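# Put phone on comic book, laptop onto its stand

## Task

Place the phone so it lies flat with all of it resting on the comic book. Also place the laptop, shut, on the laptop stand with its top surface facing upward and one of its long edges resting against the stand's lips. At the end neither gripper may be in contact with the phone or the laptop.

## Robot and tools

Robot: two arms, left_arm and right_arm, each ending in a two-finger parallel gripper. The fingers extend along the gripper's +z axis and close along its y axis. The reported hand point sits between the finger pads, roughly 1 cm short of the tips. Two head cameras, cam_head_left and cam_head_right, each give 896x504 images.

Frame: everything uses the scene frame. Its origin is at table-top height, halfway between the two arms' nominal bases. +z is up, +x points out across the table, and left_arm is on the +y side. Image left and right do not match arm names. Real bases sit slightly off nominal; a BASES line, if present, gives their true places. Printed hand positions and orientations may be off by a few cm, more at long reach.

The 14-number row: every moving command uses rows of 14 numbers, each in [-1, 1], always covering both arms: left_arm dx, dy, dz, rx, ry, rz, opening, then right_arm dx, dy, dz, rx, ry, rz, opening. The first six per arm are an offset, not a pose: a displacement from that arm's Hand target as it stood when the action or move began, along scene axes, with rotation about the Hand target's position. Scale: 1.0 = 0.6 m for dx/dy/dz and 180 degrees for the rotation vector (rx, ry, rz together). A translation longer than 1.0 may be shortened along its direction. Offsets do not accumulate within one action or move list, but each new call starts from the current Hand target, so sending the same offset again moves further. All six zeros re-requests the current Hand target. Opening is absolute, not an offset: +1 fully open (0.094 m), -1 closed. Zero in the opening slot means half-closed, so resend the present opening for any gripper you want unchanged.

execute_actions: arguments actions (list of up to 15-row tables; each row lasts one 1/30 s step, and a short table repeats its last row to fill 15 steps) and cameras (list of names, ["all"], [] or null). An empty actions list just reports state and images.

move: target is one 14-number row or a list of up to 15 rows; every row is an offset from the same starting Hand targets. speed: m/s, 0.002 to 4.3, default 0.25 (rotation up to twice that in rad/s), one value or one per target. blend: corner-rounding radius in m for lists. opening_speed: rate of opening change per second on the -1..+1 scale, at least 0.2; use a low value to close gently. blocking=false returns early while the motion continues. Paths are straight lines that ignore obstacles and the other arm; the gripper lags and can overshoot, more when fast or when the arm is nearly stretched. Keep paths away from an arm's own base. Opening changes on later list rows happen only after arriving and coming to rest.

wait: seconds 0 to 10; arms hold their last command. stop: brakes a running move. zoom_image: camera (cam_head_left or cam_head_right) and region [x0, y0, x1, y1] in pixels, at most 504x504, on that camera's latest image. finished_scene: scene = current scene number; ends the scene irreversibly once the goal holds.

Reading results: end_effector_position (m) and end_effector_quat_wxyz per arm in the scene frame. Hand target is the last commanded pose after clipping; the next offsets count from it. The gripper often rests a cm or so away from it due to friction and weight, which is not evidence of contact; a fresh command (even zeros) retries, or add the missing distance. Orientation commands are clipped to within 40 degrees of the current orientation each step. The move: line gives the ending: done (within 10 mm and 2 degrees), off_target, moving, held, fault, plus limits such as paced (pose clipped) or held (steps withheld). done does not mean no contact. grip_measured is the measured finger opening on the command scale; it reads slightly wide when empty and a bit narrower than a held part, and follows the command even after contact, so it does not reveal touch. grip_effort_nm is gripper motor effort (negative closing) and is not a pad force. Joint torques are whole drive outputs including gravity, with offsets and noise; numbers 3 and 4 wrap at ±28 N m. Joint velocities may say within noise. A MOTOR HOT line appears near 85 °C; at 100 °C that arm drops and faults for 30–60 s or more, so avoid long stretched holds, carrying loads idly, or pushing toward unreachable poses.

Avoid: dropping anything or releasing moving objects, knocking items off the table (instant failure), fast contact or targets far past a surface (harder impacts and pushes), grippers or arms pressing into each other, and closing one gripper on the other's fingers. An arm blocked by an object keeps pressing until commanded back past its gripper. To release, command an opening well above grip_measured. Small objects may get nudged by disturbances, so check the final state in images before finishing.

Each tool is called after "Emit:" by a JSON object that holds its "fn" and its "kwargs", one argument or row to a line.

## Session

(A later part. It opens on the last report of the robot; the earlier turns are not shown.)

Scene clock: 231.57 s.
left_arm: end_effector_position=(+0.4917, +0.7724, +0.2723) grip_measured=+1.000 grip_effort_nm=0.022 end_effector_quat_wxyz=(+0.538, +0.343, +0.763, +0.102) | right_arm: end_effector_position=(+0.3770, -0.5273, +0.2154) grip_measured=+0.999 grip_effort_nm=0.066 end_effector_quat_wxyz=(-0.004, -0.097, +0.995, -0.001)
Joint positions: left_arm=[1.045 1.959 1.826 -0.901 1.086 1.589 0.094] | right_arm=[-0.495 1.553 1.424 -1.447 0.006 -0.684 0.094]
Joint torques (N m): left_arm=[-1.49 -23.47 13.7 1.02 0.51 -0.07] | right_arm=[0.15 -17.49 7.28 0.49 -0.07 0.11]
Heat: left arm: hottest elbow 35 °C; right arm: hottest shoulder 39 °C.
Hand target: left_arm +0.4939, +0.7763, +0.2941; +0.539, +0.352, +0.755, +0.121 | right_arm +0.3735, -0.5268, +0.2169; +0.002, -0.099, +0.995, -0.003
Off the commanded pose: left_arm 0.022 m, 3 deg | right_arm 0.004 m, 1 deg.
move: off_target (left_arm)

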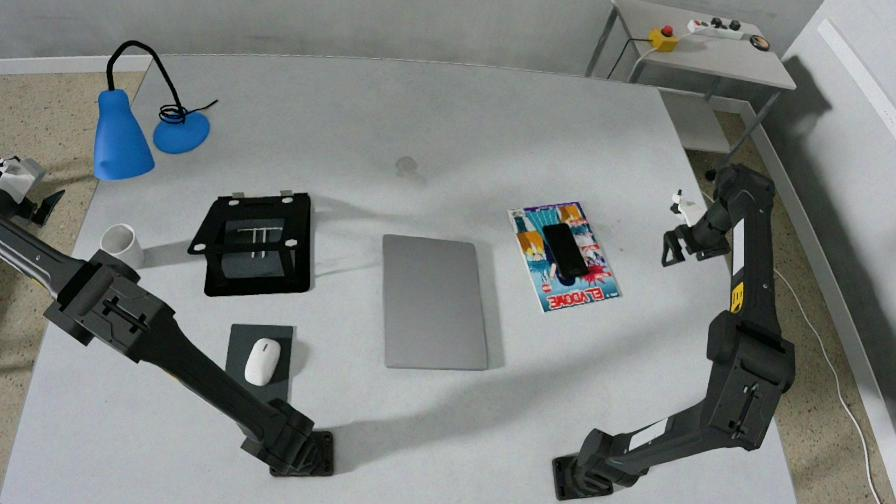

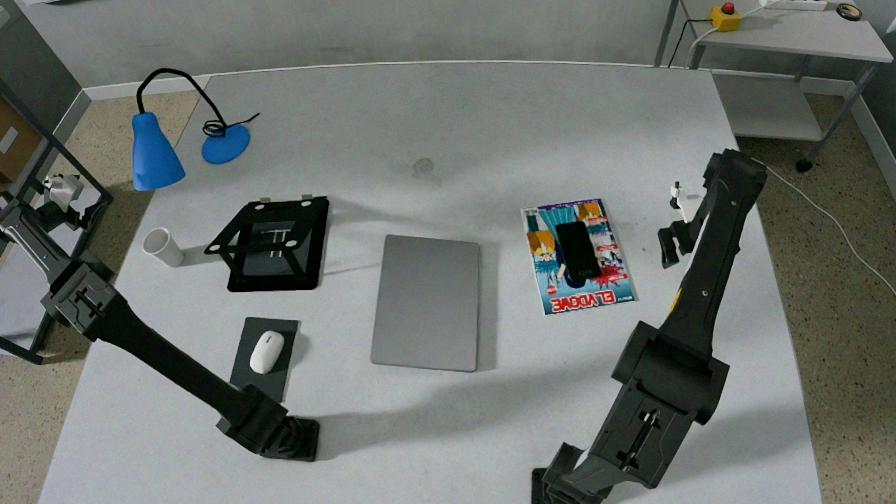

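Emit:
{"fn": "zoom_image", "kwargs": {
  "camera": "cam_head_left",
  "region": [375, 340, 435, 385]
}}

Emit:
{"fn": "zoom_image", "kwargs": {
  "camera": "cam_head_left",
  "region": [450, 340, 510, 385]
}}

Emit:
{"fn": "zoom_image", "kwargs": {
  "camera": "cam_head_right",
  "region": [440, 340, 500, 385]
}}

Emit:
{"fn": "zoom_image", "kwargs": {
  "camera": "cam_head_right",
  "region": [360, 335, 420, 380]
}}

Emit:
{"fn": "zoom_image", "kwargs": {
  "camera": "cam_head_right",
  "region": [445, 225, 515, 275]
}}

Emit:
{"fn": "zoom_image", "kwargs": {
  "camera": "cam_head_left",
  "region": [190, 180, 320, 300]
}}

Emit:
{"fn": "zoom_image", "kwargs": {
  "camera": "cam_head_right",
  "region": [200, 180, 340, 300]
}}

Scaled by 8.400.

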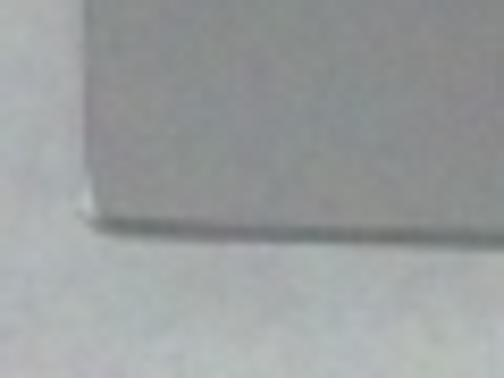

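Scaled by 8.400.

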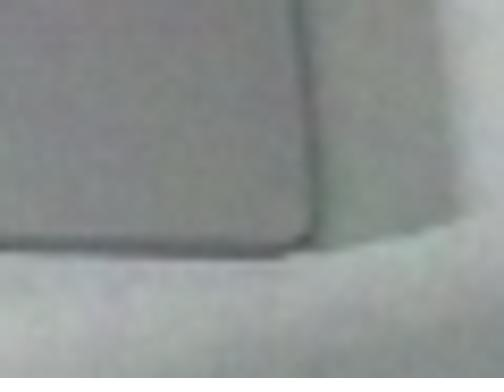

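Scaled by 8.400.

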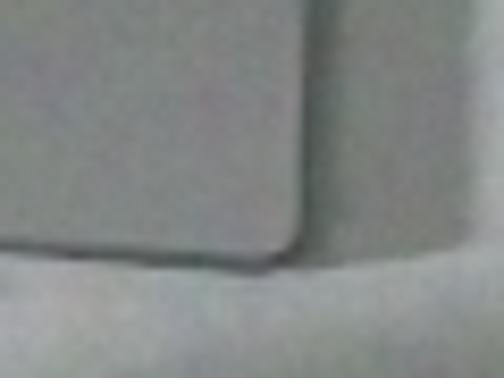

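Scaled by 8.400.

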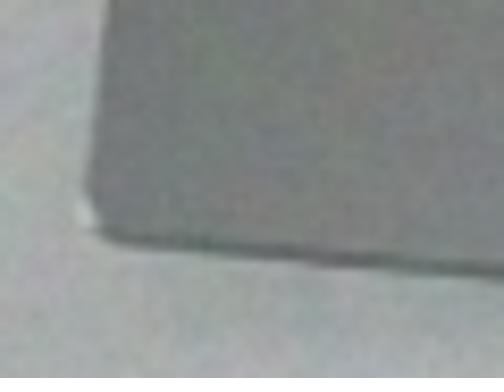

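Scaled by 7.200.

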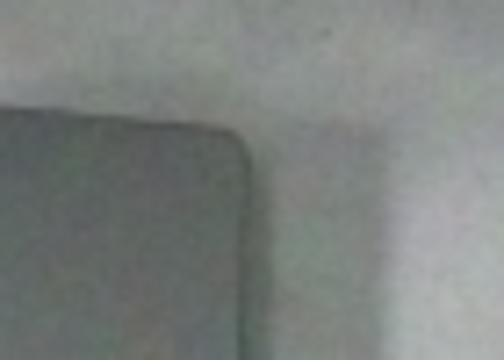

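Scaled by 3.877.

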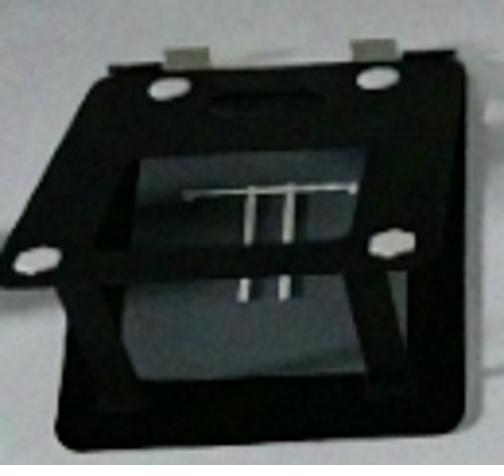

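Scaled by 3.600.

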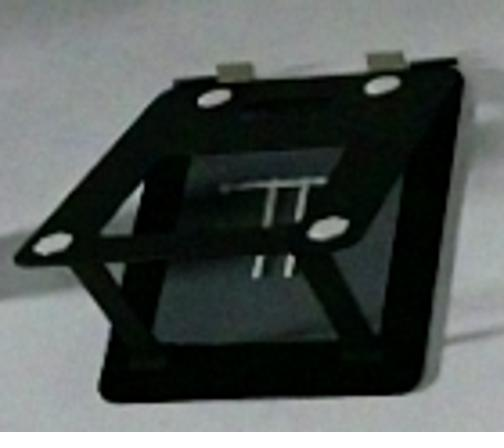

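Emit:
{"fn": "move", "kwargs": {
  "target": [-0.24,-0.793,0.05,0.181,-0.263,-0.506,1, 0,0,0,0,0,0,0],
  "speed": 0.3,
  "cameras": ["all"]
}}

Emit:
{"fn": "zoom_image", "kwargs": {
  "camera": "cam_head_left",
  "region": [300, 180, 480, 340]
}}

Emit:
{"fn": "zoom_image", "kwargs": {
  "camera": "cam_head_right",
  "region": [300, 180, 480, 340]
}}

Scene clock: 317.07 s.
left_arm: end_effector_position=(+0.3523, +0.3068, +0.3245) grip_measured=+1.000 grip_effort_nm=0.017 end_effector_quat_wxyz=(+0.638, +0.673, +0.222, +0.302) | right_arm: end_effector_position=(+0.3770, -0.5273, +0.2154) grip_measured=+0.001 grip_effort_nm=-0.081 end_effector_quat_wxyz=(-0.004, -0.098, +0.995, -0.001)
Joint positions: left_arm=[0.721 0.918 0.598 -0.059 1.56 2.074 0.094] | right_arm=[-0.495 1.553 1.424 -1.447 0.006 -0.685 0.047]
Joint torques (N m): left_arm=[-3.19 -6.18 9.83 1.74 0.37 0.02] | right_arm=[0.21 -17.49 7.16 0.49 -0.08 0.1]
Motor temperatures (°C): left_arm=[23 32 36 24 28 24 27] | right_arm=[27 38 34 25 24 23 25]
Heat: left arm: hottest elbow 36 °C; right arm: hottest shoulder 38 °C.
Hand target: left_arm +0.3499, +0.3004, +0.3242; +0.597, +0.800, +0.018, +0.055 | right_arm +0.3734, -0.5268, +0.2169; +0.002, -0.099, +0.995, -0.003
Off the commanded pose: left_arm 0.007 m, 47 deg; orientation clipped | right_arm 0.004 m, 1 deg.
joint sent to its limit (left arm) — joint 5 (wrist yaw), upper limit; joint 6 (wrist roll), upper limit. The joint targets are off in orientation, not in position.
move: off_target (left_arm); limits=paced

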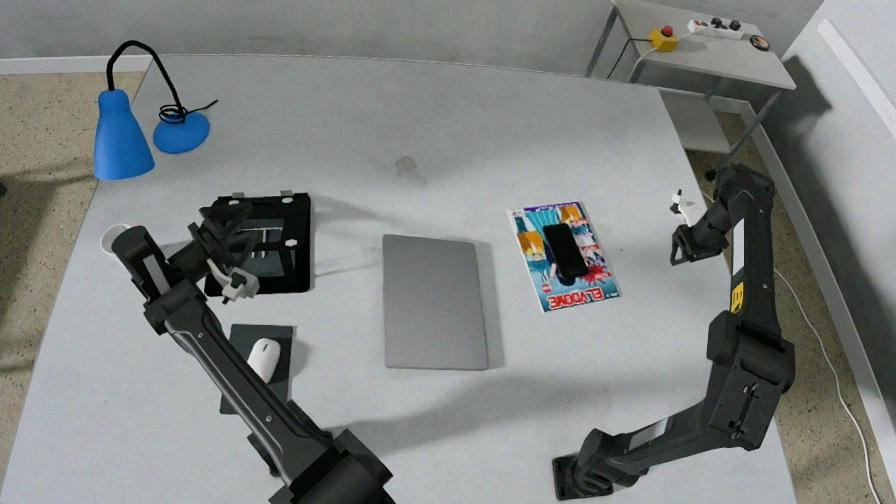

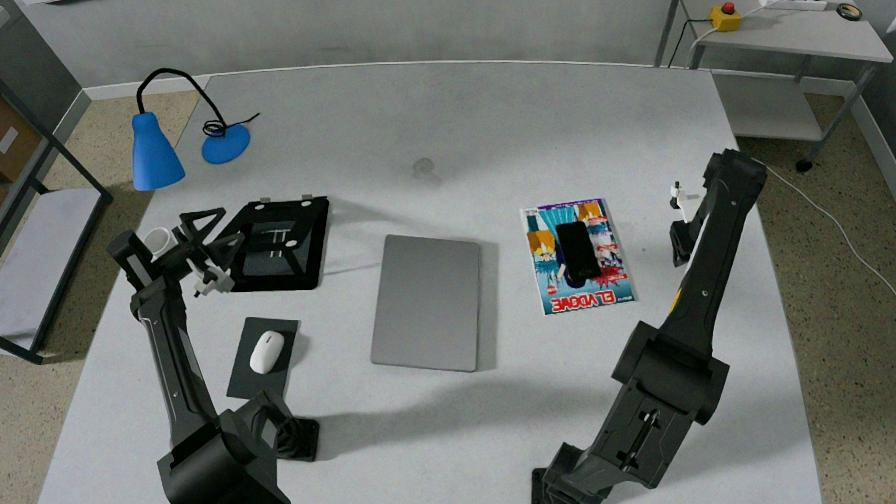

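Scaled by 2.800.

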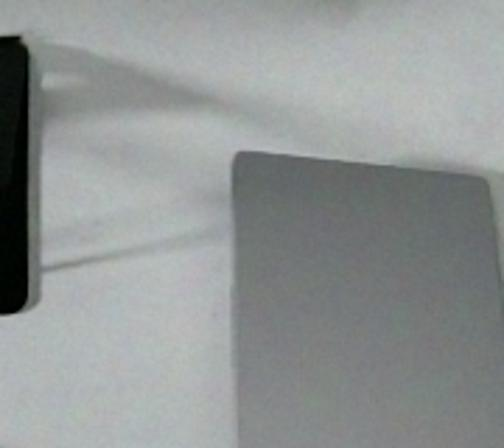

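Scaled by 2.800.

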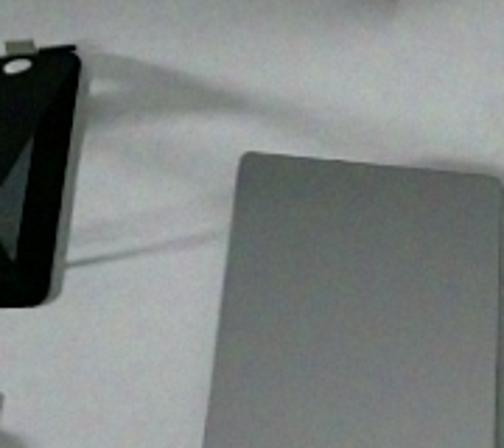

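Emit:
{"fn": "zoom_image", "kwargs": {
  "camera": "cam_head_left",
  "region": [170, 190, 270, 310]
}}

Emit:
{"fn": "zoom_image", "kwargs": {
  "camera": "cam_head_right",
  "region": [150, 190, 250, 310]
}}

Scaled by 4.200.

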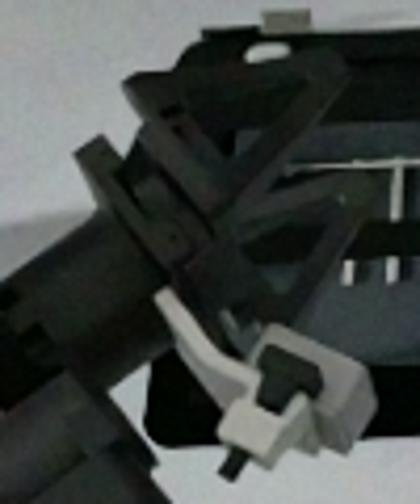

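Scaled by 4.200.

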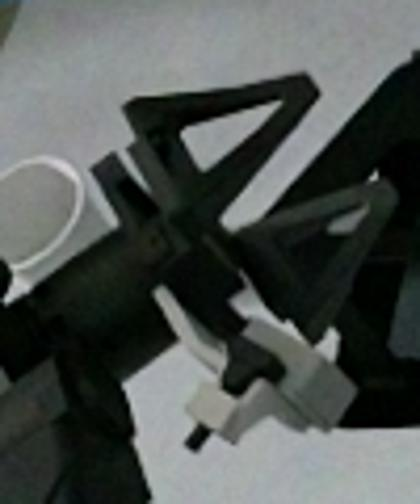

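Emit:
{"fn": "move", "kwargs": {
  "target": [0,0,0.03,-0.345,0.36,0,-0.9, -0.02,0.62,-0.1,0,0,-0.45,-0.9],
  "speed": 0.25,
  "cameras": ["all"]
}}

Scene clock: 366.83 s.
left_arm: end_effector_position=(+0.3390, +0.2940, +0.3144) grip_measured=-0.898 grip_effort_nm=-0.081 end_effector_quat_wxyz=(+0.661, +0.321, +0.634, -0.240) | right_arm: end_effector_position=(+0.3541, -0.1616, +0.1589) grip_measured=-0.899 grip_effort_nm=-0.081 end_effector_quat_wxyz=(-0.003, +0.572, +0.820, -0.006)
Joint positions: left_arm=[0.72 0.943 0.689 -0.815 1.56 1.189 0.005] | right_arm=[0.364 1.461 1.17 -1.293 0.001 1.587 0.005]
Joint torques (N m): left_arm=[-2.02 -5.13 17.18 0.83 0.61 -0.09] | right_arm=[1.14 -12.16 9.13 0.36 0.17 0.23]
Heat: left arm: hottest elbow 35 °C; right arm: hottest shoulder 38 °C.
Hand target: left_arm +0.3500, +0.3005, +0.3422; +0.803, +0.304, +0.348, -0.376 | right_arm +0.3616, -0.1548, +0.1569; -0.001, +0.571, +0.821, -0.004
Off the commanded pose: left_arm 0.031 m, 41 deg; orientation clipped | right_arm 0.010 m, 0 deg.
joint sent to its limit (left arm) — joint 5 (wrist yaw), upper limit. The joint targets are off in orientation, not in position.
move: off_target (left_arm); limits=paced

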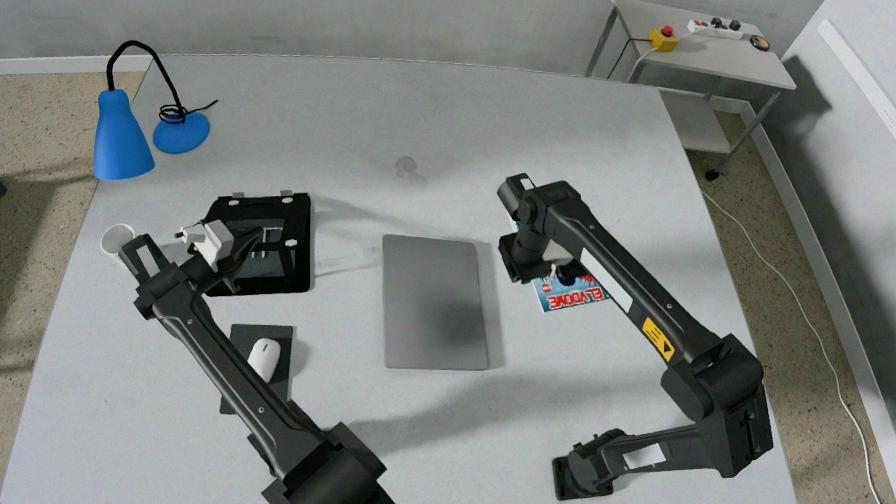

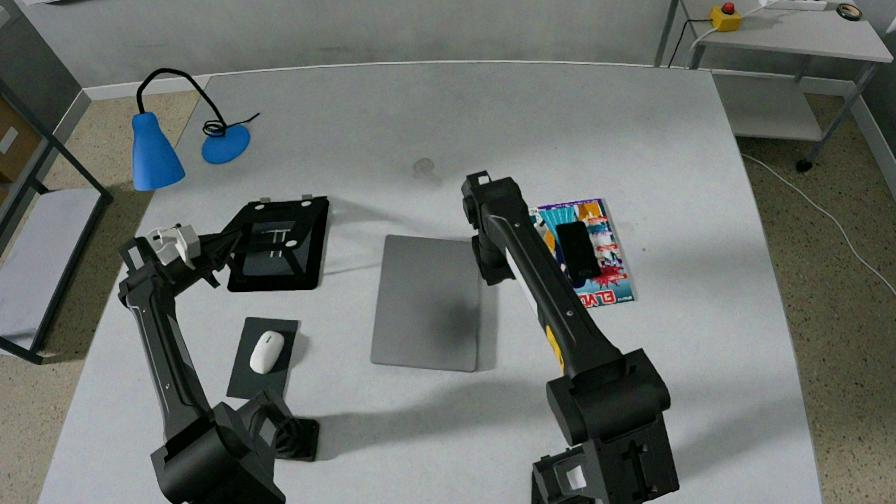

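Emit:
{"fn": "move", "kwargs": {
  "target": [0.017,-0.03,-0.05,0.117,0.655,-0.107,-0.9, 0,0,0,0,0,0,-0.9],
  "speed": 0.3,
  "cameras": ["all"]
}}

Scene clock: 375.33 s.
left_arm: end_effector_position=(+0.3471, +0.2785, +0.2904) grip_measured=-0.898 grip_effort_nm=-0.076 end_effector_quat_wxyz=(+0.126, -0.090, +0.893, -0.423) | right_arm: end_effector_position=(+0.3541, -0.1616, +0.1589) grip_measured=-0.899 grip_effort_nm=-0.081 end_effector_quat_wxyz=(-0.003, +0.572, +0.820, -0.006)
Joint positions: left_arm=[0.521 1.193 1.088 -1.67 0.898 0.446 0.005] | right_arm=[0.364 1.461 1.17 -1.293 0.001 1.587 0.005]
Joint torques (N m): left_arm=[-2.02 -8.59 16.16 -0.39 0.64 0] | right_arm=[1.08 -12.34 9.16 0.36 0.16 0.21]
Heat: left arm: hottest elbow 37 °C; right arm: hottest shoulder 37 °C.
Hand target: left_arm +0.3602, +0.2824, +0.3122; +0.001, +0.000, +0.866, -0.500 | right_arm +0.3616, -0.1548, +0.1569; -0.001, +0.571, +0.821, -0.004
Off the commanded pose: left_arm 0.026 m, 20 deg | right_arm 0.010 m, 0 deg.
joint sent to its limit (left arm) — joint 4 (wrist pitch), lower limit. The joint targets are off in orientation, not in position.
move: off_target (left_arm)

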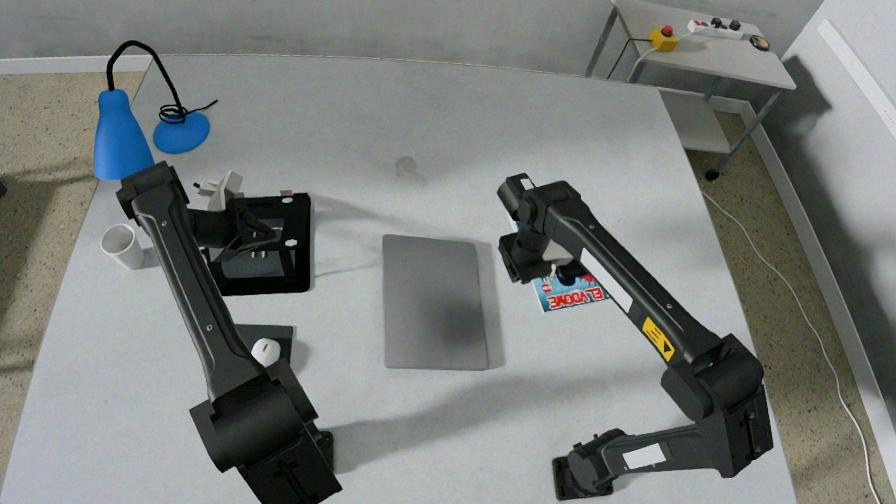

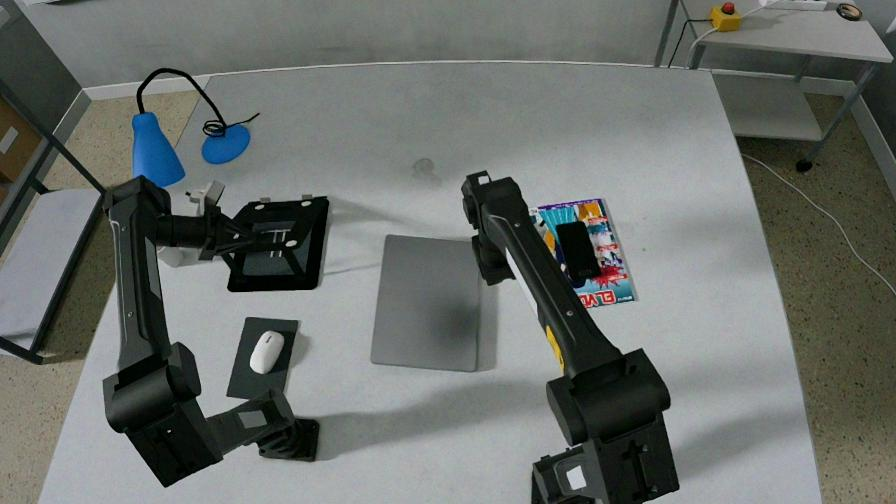

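Emit:
{"fn": "move", "kwargs": {
  "target": [-0.025,-0.037,-0.35,0,0,0,-0.9, -0.02,0,-0.17,0,0,0,-0.9],
  "speed": 0.2,
  "cameras": ["all"]
}}

Emit:
{"fn": "zoom_image", "kwargs": {
  "camera": "cam_head_left",
  "region": [300, 220, 560, 400]
}}

Emit:
{"fn": "zoom_image", "kwargs": {
  "camera": "cam_head_right",
  "region": [280, 220, 540, 400]
}}

Scene clock: 384.33 s.
left_arm: end_effector_position=(+0.3455, +0.2693, +0.1312) grip_measured=-0.898 grip_effort_nm=-0.076 end_effector_quat_wxyz=(+0.032, +0.000, +0.873, -0.486) | right_arm: end_effector_position=(+0.3543, -0.1584, +0.0664) grip_measured=-0.899 grip_effort_nm=-0.076 end_effector_quat_wxyz=(+0.004, +0.573, +0.819, +0.005)
Joint positions: left_arm=[0.487 1.562 0.923 -1.545 0.872 0.809 0.005] | right_arm=[0.372 1.551 1.005 -1.012 0.001 1.598 0.005]
Joint torques (N m): left_arm=[-2.84 -5.6 6.11 0.4 0.34 0.2] | right_arm=[1.26 -12.75 6.11 0.44 0.17 0.23]
Heat: left arm: hottest elbow 38 °C; right arm: hottest shoulder 36 °C.
Hand target: left_arm +0.3451, +0.2602, +0.1022; +0.001, +0.000, +0.866, -0.500 | right_arm +0.3496, -0.1549, +0.0549; -0.001, +0.571, +0.821, -0.004
Off the commanded pose: left_arm 0.030 m, 4 deg | right_arm 0.013 m, 1 deg.
move: off_target (left_arm, right_arm)

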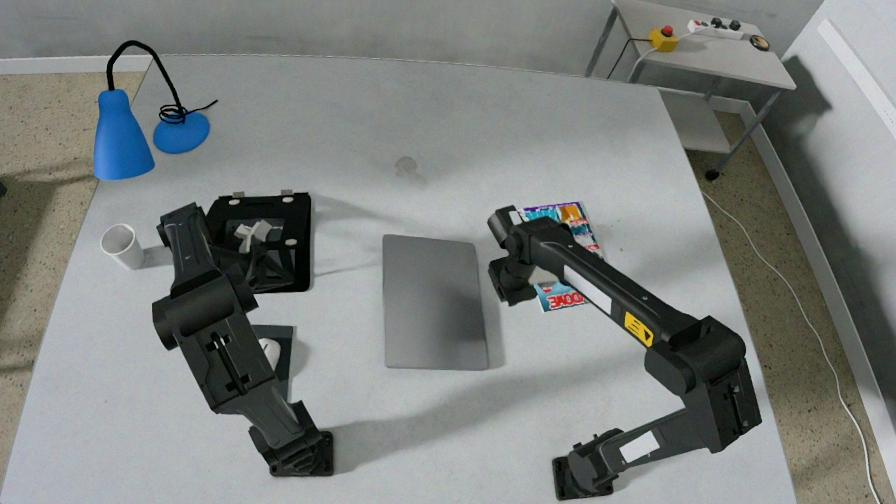

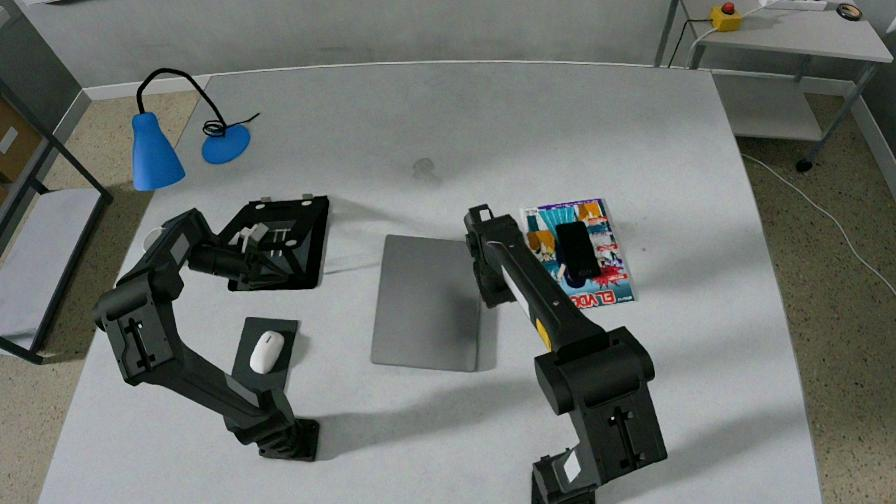

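Scaled by 1.938.

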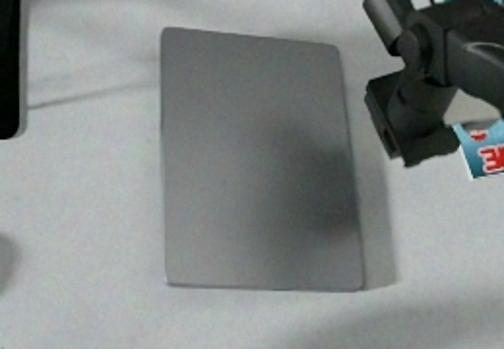

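Scaled by 1.938.

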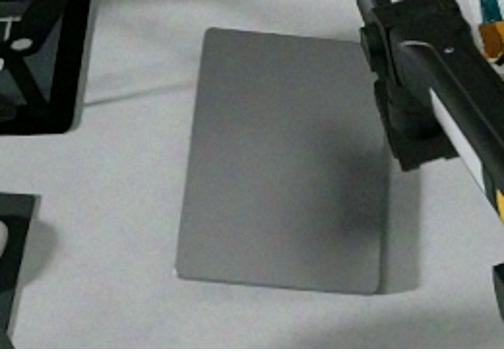

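Emit:
{"fn": "zoom_image", "kwargs": {
  "camera": "cam_head_left",
  "region": [150, 190, 330, 370]
}}

Emit:
{"fn": "zoom_image", "kwargs": {
  "camera": "cam_head_right",
  "region": [160, 190, 340, 370]
}}

Scaled by 2.800.

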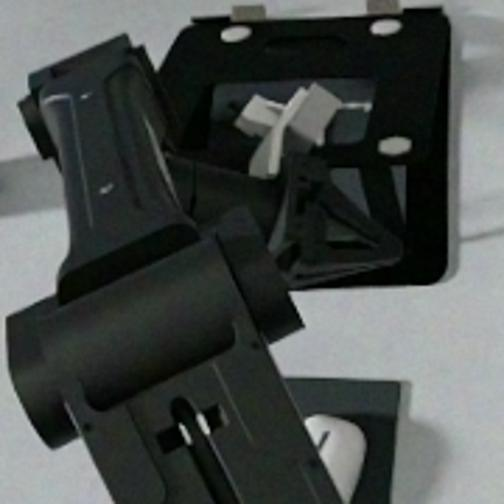

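Scaled by 2.800.

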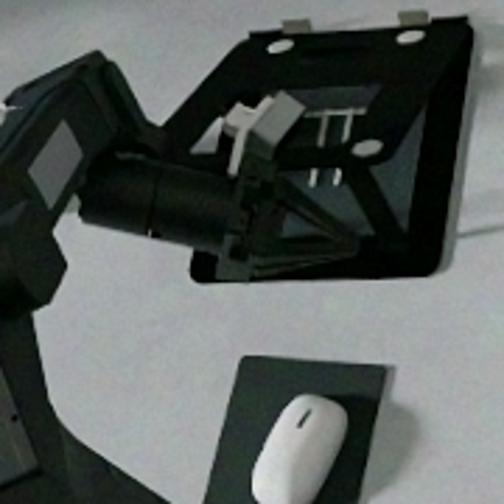

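Emit:
{"fn": "move", "kwargs": {
  "target": [
    [0,-0.13,0.0,0,0,0,-0.9, 0,0,0,0,0,0,-0.9],
    [0,-0.13,-0.12,0,0,0,-0.9, 0,0,0,0,0,0,-0.9]
  ],
  "speed": 0.2,
  "cameras": ["all"]
}}

Emit:
{"fn": "zoom_image", "kwargs": {
  "camera": "cam_head_left",
  "region": [220, 190, 400, 370]
}}

Emit:
{"fn": "zoom_image", "kwargs": {
  "camera": "cam_head_right",
  "region": [220, 190, 400, 370]
}}

Scene clock: 396.53 s.
left_arm: end_effector_position=(+0.3699, +0.2012, +0.1008) grip_measured=-0.898 grip_effort_nm=-0.081 end_effector_quat_wxyz=(+0.124, +0.084, +0.865, -0.479) | right_arm: end_effector_position=(+0.3543, -0.1584, +0.0664) grip_measured=-0.899 grip_effort_nm=-0.081 end_effector_quat_wxyz=(+0.004, +0.573, +0.819, +0.005)
Joint positions: left_arm=[0.292 1.51 0.786 -1.116 1.013 0.665 0.005] | right_arm=[0.372 1.551 1.005 -1.012 0.001 1.598 0.005]
Joint torques (N m): left_arm=[-4.37 0.67 2.5 0.24 -1.09 -1.1] | right_arm=[1.38 -12.75 6.26 0.44 0.16 0.22]
Heat: left arm: hottest elbow 36 °C; right arm: hottest shoulder 35 °C.
Hand target: left_arm +0.3451, +0.1823, +0.0302; +0.001, +0.000, +0.866, -0.500 | right_arm +0.3496, -0.1549, +0.0549; -0.001, +0.571, +0.821, -0.004
Off the commanded pose: left_arm 0.077 m, 17 deg | right_arm 0.013 m, 1 deg.
move: off_target (left_arm, right_arm)

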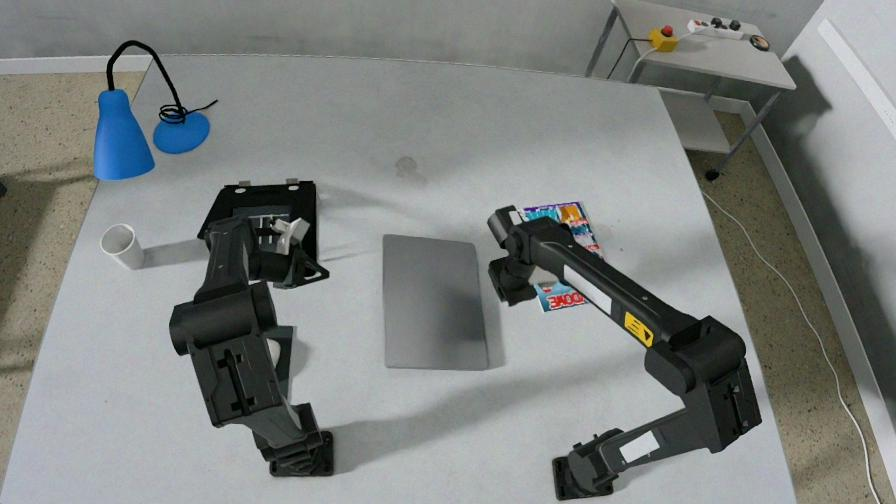

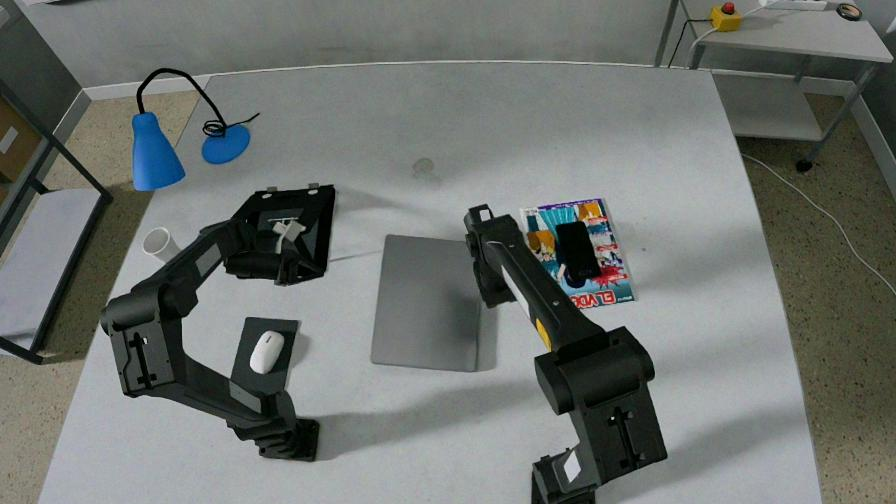

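Scaled by 2.800.

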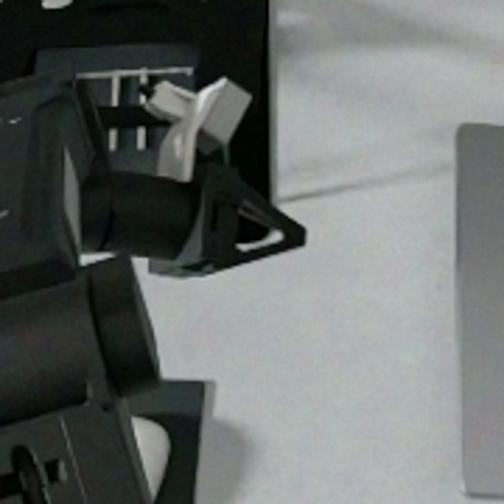

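Scaled by 2.800.

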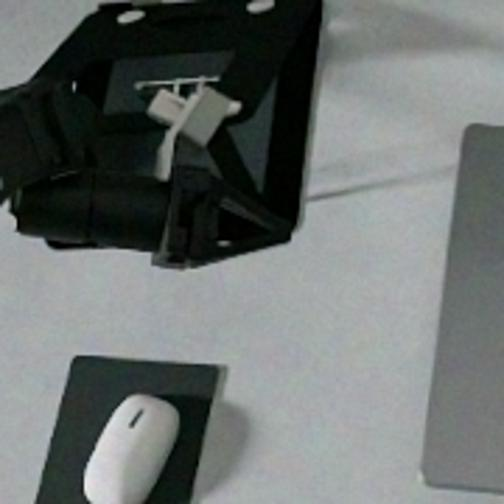

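Emit:
{"fn": "move", "kwargs": {
  "target": [
    [0.02,0.035,0.12,0,0,0,-0.9, 0,0,0,0,0,0,-0.9],
    [0.0,0.035,0.4,0,0,0,-0.9, 0,0,0,0,0,0,-0.9]
  ],
  "speed": 0.1,
  "cameras": ["all"]
}}

Emit:
{"fn": "zoom_image", "kwargs": {
  "camera": "cam_head_left",
  "region": [180, 160, 360, 340]
}}

Emit:
{"fn": "zoom_image", "kwargs": {
  "camera": "cam_head_right",
  "region": [200, 160, 380, 340]
}}

Scene clock: 403.83 s.
left_arm: end_effector_position=(+0.3319, +0.1939, +0.2471) grip_measured=-0.898 grip_effort_nm=-0.076 end_effector_quat_wxyz=(+0.020, -0.030, +0.874, -0.484) | right_arm: end_effector_position=(+0.3543, -0.1584, +0.0664) grip_measured=-0.899 grip_effort_nm=-0.081 end_effector_quat_wxyz=(+0.004, +0.573, +0.819, +0.005)
Joint positions: left_arm=[0.294 1.246 0.97 -1.668 0.965 0.452 0.005] | right_arm=[0.372 1.551 1.005 -1.012 0.001 1.598 0.005]
Joint torques (N m): left_arm=[0.03 -10.23 15.32 -0.73 0.38 -0.04] | right_arm=[1.38 -12.75 6.27 0.46 0.17 0.22]
Heat: left arm: hottest elbow 36 °C; right arm: hottest shoulder 35 °C.
Hand target: left_arm +0.3450, +0.2032, +0.2701; +0.001, +0.000, +0.866, -0.500 | right_arm +0.3496, -0.1549, +0.0549; -0.001, +0.571, +0.821, -0.004
Off the commanded pose: left_arm 0.028 m, 5 deg | right_arm 0.013 m, 1 deg.
joint sent to its limit (left arm) — joint 4 (wrist pitch), lower limit. The joint targets are off in orientation, not in position.
move: off_target (left_arm, right_arm)

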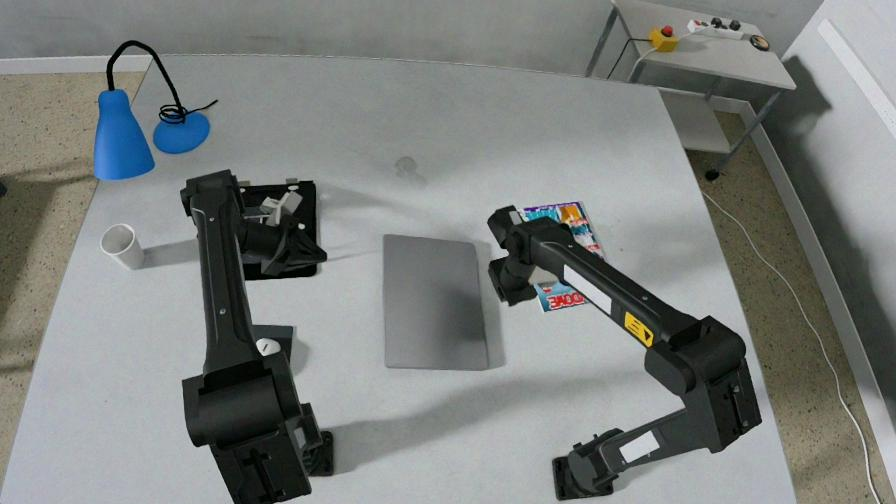

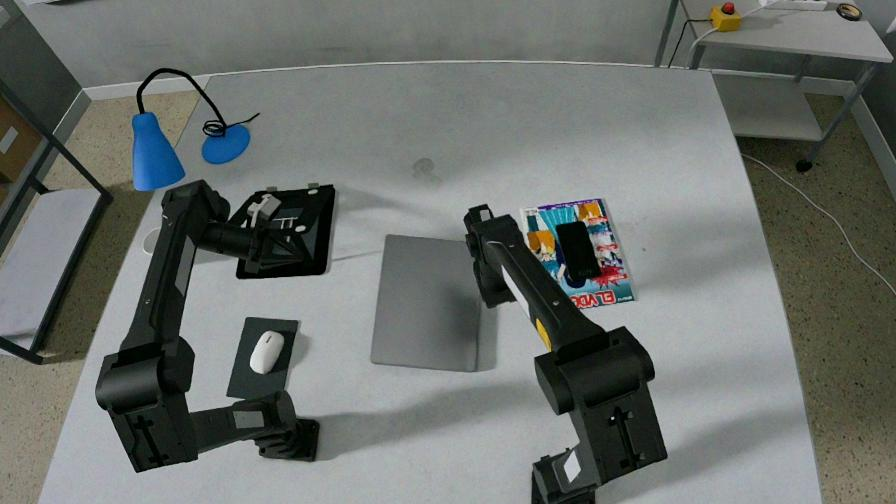

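Scaled by 2.800.

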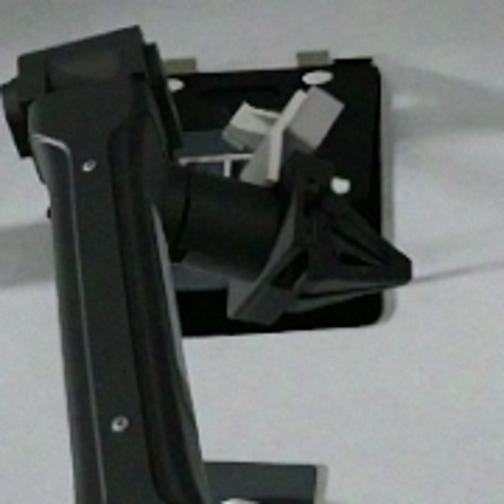

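Scaled by 2.800.

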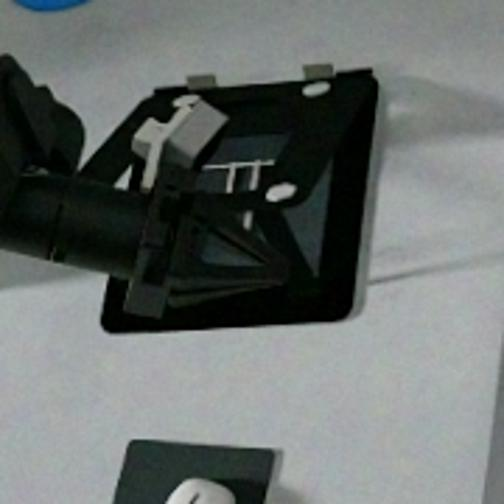

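Emit:
{"fn": "move", "kwargs": {
  "target": [
    [0,0,0.0,0,0,0,-0.9, 0,0,0.12,0,0,0,-0.9],
    [0,0,0.0,0,0,0,-0.9, 0.38,0.25,0.13,0,0,0,-0.9]
  ],
  "speed": 0.2,
  "blend": [0.03,0],
  "cameras": ["all"]
}}

Emit:
{"fn": "zoom_image", "kwargs": {
  "camera": "cam_head_left",
  "region": [360, 180, 560, 380]
}}

Emit:
{"fn": "zoom_image", "kwargs": {
  "camera": "cam_head_right",
  "region": [360, 180, 560, 380]
}}

Scene clock: 434.27 s.
left_arm: end_effector_position=(+0.3319, +0.1939, +0.2471) grip_measured=-0.898 grip_effort_nm=-0.076 end_effector_quat_wxyz=(+0.019, -0.030, +0.874, -0.484) | right_arm: end_effector_position=(+0.5673, -0.0181, +0.1319) grip_measured=-0.899 grip_effort_nm=-0.081 end_effector_quat_wxyz=(-0.005, +0.572, +0.820, -0.010)
Joint positions: left_arm=[0.294 1.246 0.97 -1.668 0.965 0.451 0.005] | right_arm=[0.45 2.158 2.079 -1.514 0.001 1.674 0.005]
Joint torques (N m): left_arm=[-0.09 -10.46 15.17 -0.77 0.46 -0.05] | right_arm=[1.2 -23.53 12.51 -0.38 0.12 0.23]
Heat: left arm: hottest elbow 40 °C; right arm: hottest shoulder 34 °C.
Hand target: left_arm +0.3450, +0.2032, +0.2701; +0.001, +0.000, +0.866, -0.500 | right_arm +0.5776, -0.0048, +0.1330; -0.001, +0.571, +0.821, -0.004
Off the commanded pose: left_arm 0.028 m, 5 deg | right_arm 0.017 m, 1 deg.
joint sent to its limit (left arm) — joint 4 (wrist pitch), lower limit. The joint targets are off in orientation, not in position.
move: off_target (left_arm, right_arm)

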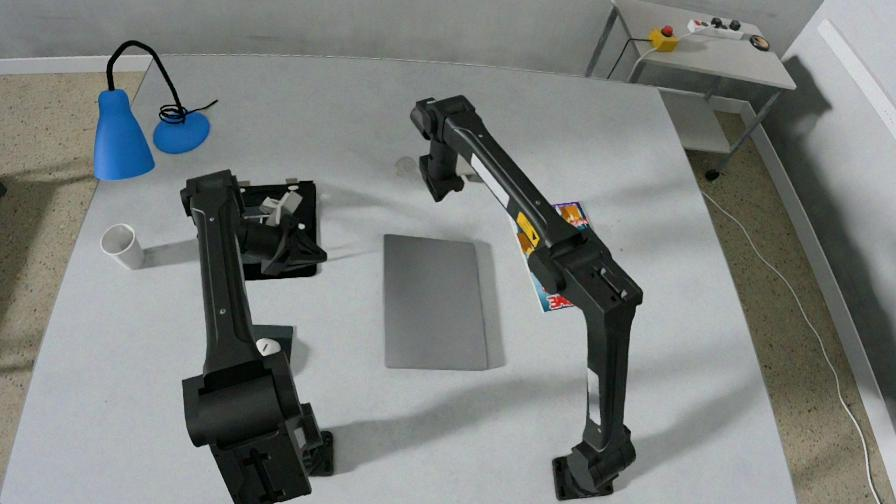

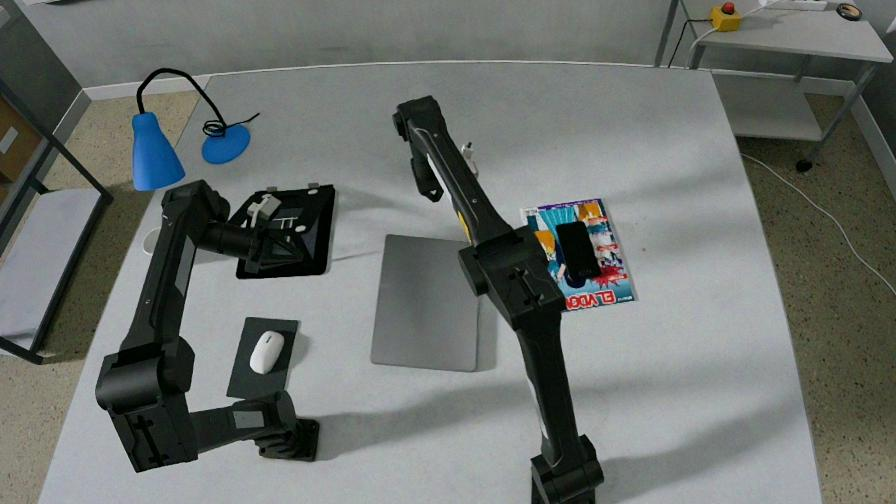

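Scaled by 2.520.

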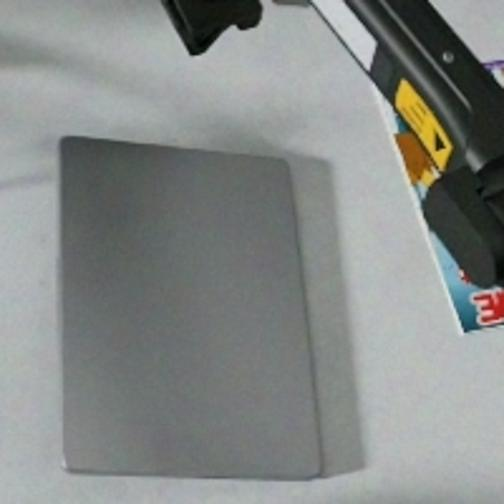

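Scaled by 2.520.

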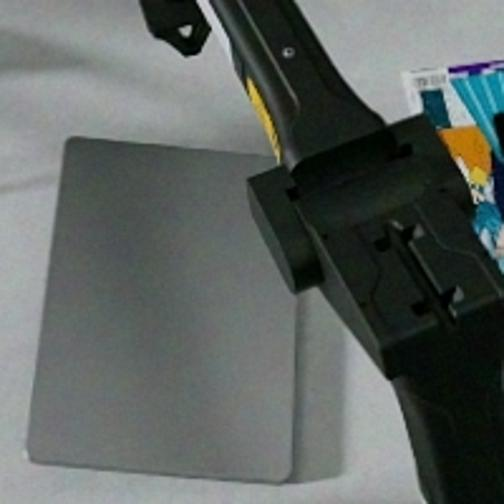

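Emit:
{"fn": "move", "kwargs": {
  "target": [
    [0,0,0.0,0,0,0,-0.9, 0.0,0.025,-0.18,0,0,0,-0.9]
  ],
  "speed": 0.12,
  "cameras": ["all"]
}}

Emit:
{"fn": "zoom_image", "kwargs": {
  "camera": "cam_head_left",
  "region": [370, 170, 510, 310]
}}

Emit:
{"fn": "zoom_image", "kwargs": {
  "camera": "cam_head_right",
  "region": [360, 170, 500, 310]
}}

Scene clock: 439.97 s.
left_arm: end_effector_position=(+0.3319, +0.1939, +0.2471) grip_measured=-0.898 grip_effort_nm=-0.076 end_effector_quat_wxyz=(+0.019, -0.030, +0.874, -0.484) | right_arm: end_effector_position=(+0.5818, +0.0033, +0.0445) grip_measured=-0.899 grip_effort_nm=-0.081 end_effector_quat_wxyz=(+0.004, +0.572, +0.820, +0.005)
Joint positions: left_arm=[0.294 1.246 0.97 -1.668 0.965 0.451 0.005] | right_arm=[0.469 2.249 2.005 -1.314 0.001 1.693 0.005]
Joint torques (N m): left_arm=[-0.97 -9.64 15.25 -0.46 0.44 0] | right_arm=[1.26 -25.05 7.86 0.43 0.14 0.23]
Motor temperatures (°C): left_arm=[23 28 41 24 28 24 26] | right_arm=[27 35 36 25 24 23 25]
Heat: left arm: hottest elbow 41 °C; right arm: hottest elbow 36 °C.
Hand target: left_arm +0.3450, +0.2032, +0.2701; +0.001, +0.000, +0.866, -0.500 | right_arm +0.5776, +0.0102, +0.0249; -0.001, +0.571, +0.821, -0.004
Off the commanded pose: left_arm 0.028 m, 5 deg | right_arm 0.021 m, 1 deg.
joint sent to its limit (left arm) — joint 4 (wrist pitch), lower limit. The joint targets are off in orientation, not in position.
move: off_target (left_arm, right_arm)

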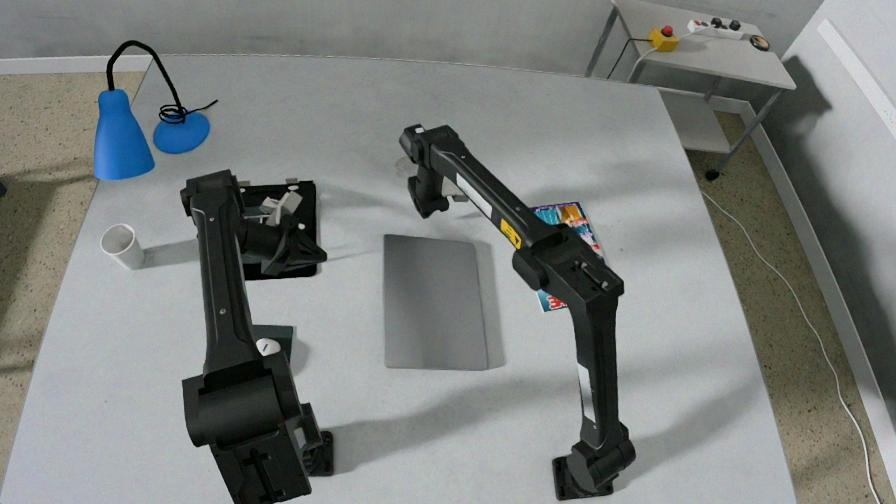

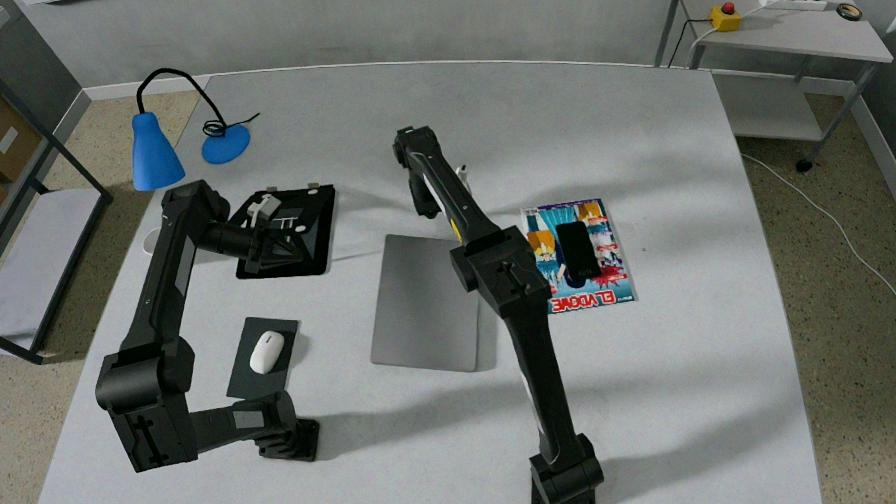

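Scaled by 3.600.

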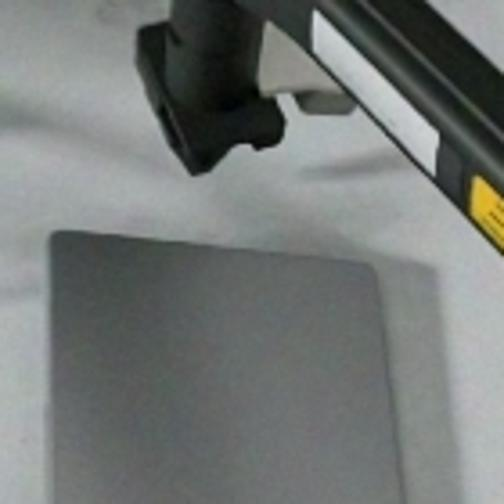

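Scaled by 3.600.

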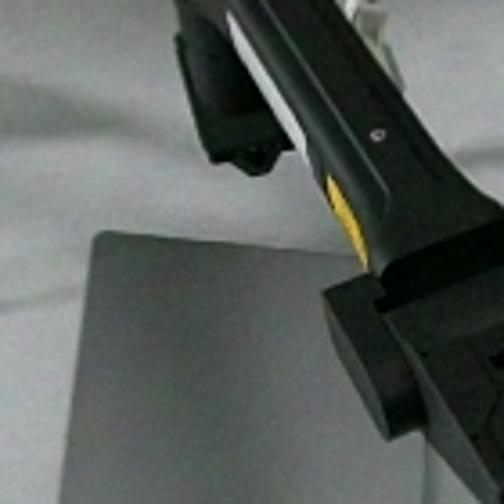

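Emit:
{"fn": "move", "kwargs": {
  "target": [
    [0,0,0.0,0,0,0,-0.9, 0.0,-0.012,-0.055,0,0,0,-0.9]
  ],
  "speed": 0.08
}}

Scene clock: 443.67 s.
left_arm: end_effector_position=(+0.3319, +0.1939, +0.2471) grip_measured=-0.898 grip_effort_nm=-0.076 end_effector_quat_wxyz=(+0.019, -0.030, +0.874, -0.484) | right_arm: end_effector_position=(+0.5826, +0.0037, +0.0185) grip_measured=-0.899 grip_effort_nm=-0.076 end_effector_quat_wxyz=(+0.007, +0.573, +0.820, +0.012)
Joint positions: left_arm=[0.294 1.246 0.97 -1.668 0.965 0.451 0.005] | right_arm=[0.469 2.263 1.959 -1.24 0.001 1.694 0.005]
Joint torques (N m): left_arm=[-0.79 -10.46 15.39 -0.83 0.36 -0.05] | right_arm=[0.62 -24.18 7.06 0.35 0.12 0.14]
Heat: left arm: hottest elbow 41 °C; right arm: hottest elbow 36 °C.
Hand target: left_arm +0.3450, +0.2032, +0.2701; +0.001, +0.000, +0.866, -0.500 | right_arm +0.5775, +0.0029, -0.0083; -0.001, +0.571, +0.821, -0.004
Off the commanded pose: left_arm 0.028 m, 5 deg | right_arm 0.027 m, 2 deg.
joint sent to its limit (left arm) — joint 4 (wrist pitch), lower limit. The joint targets are off in orientation, not in position.
move: off_target (left_arm, right_arm)


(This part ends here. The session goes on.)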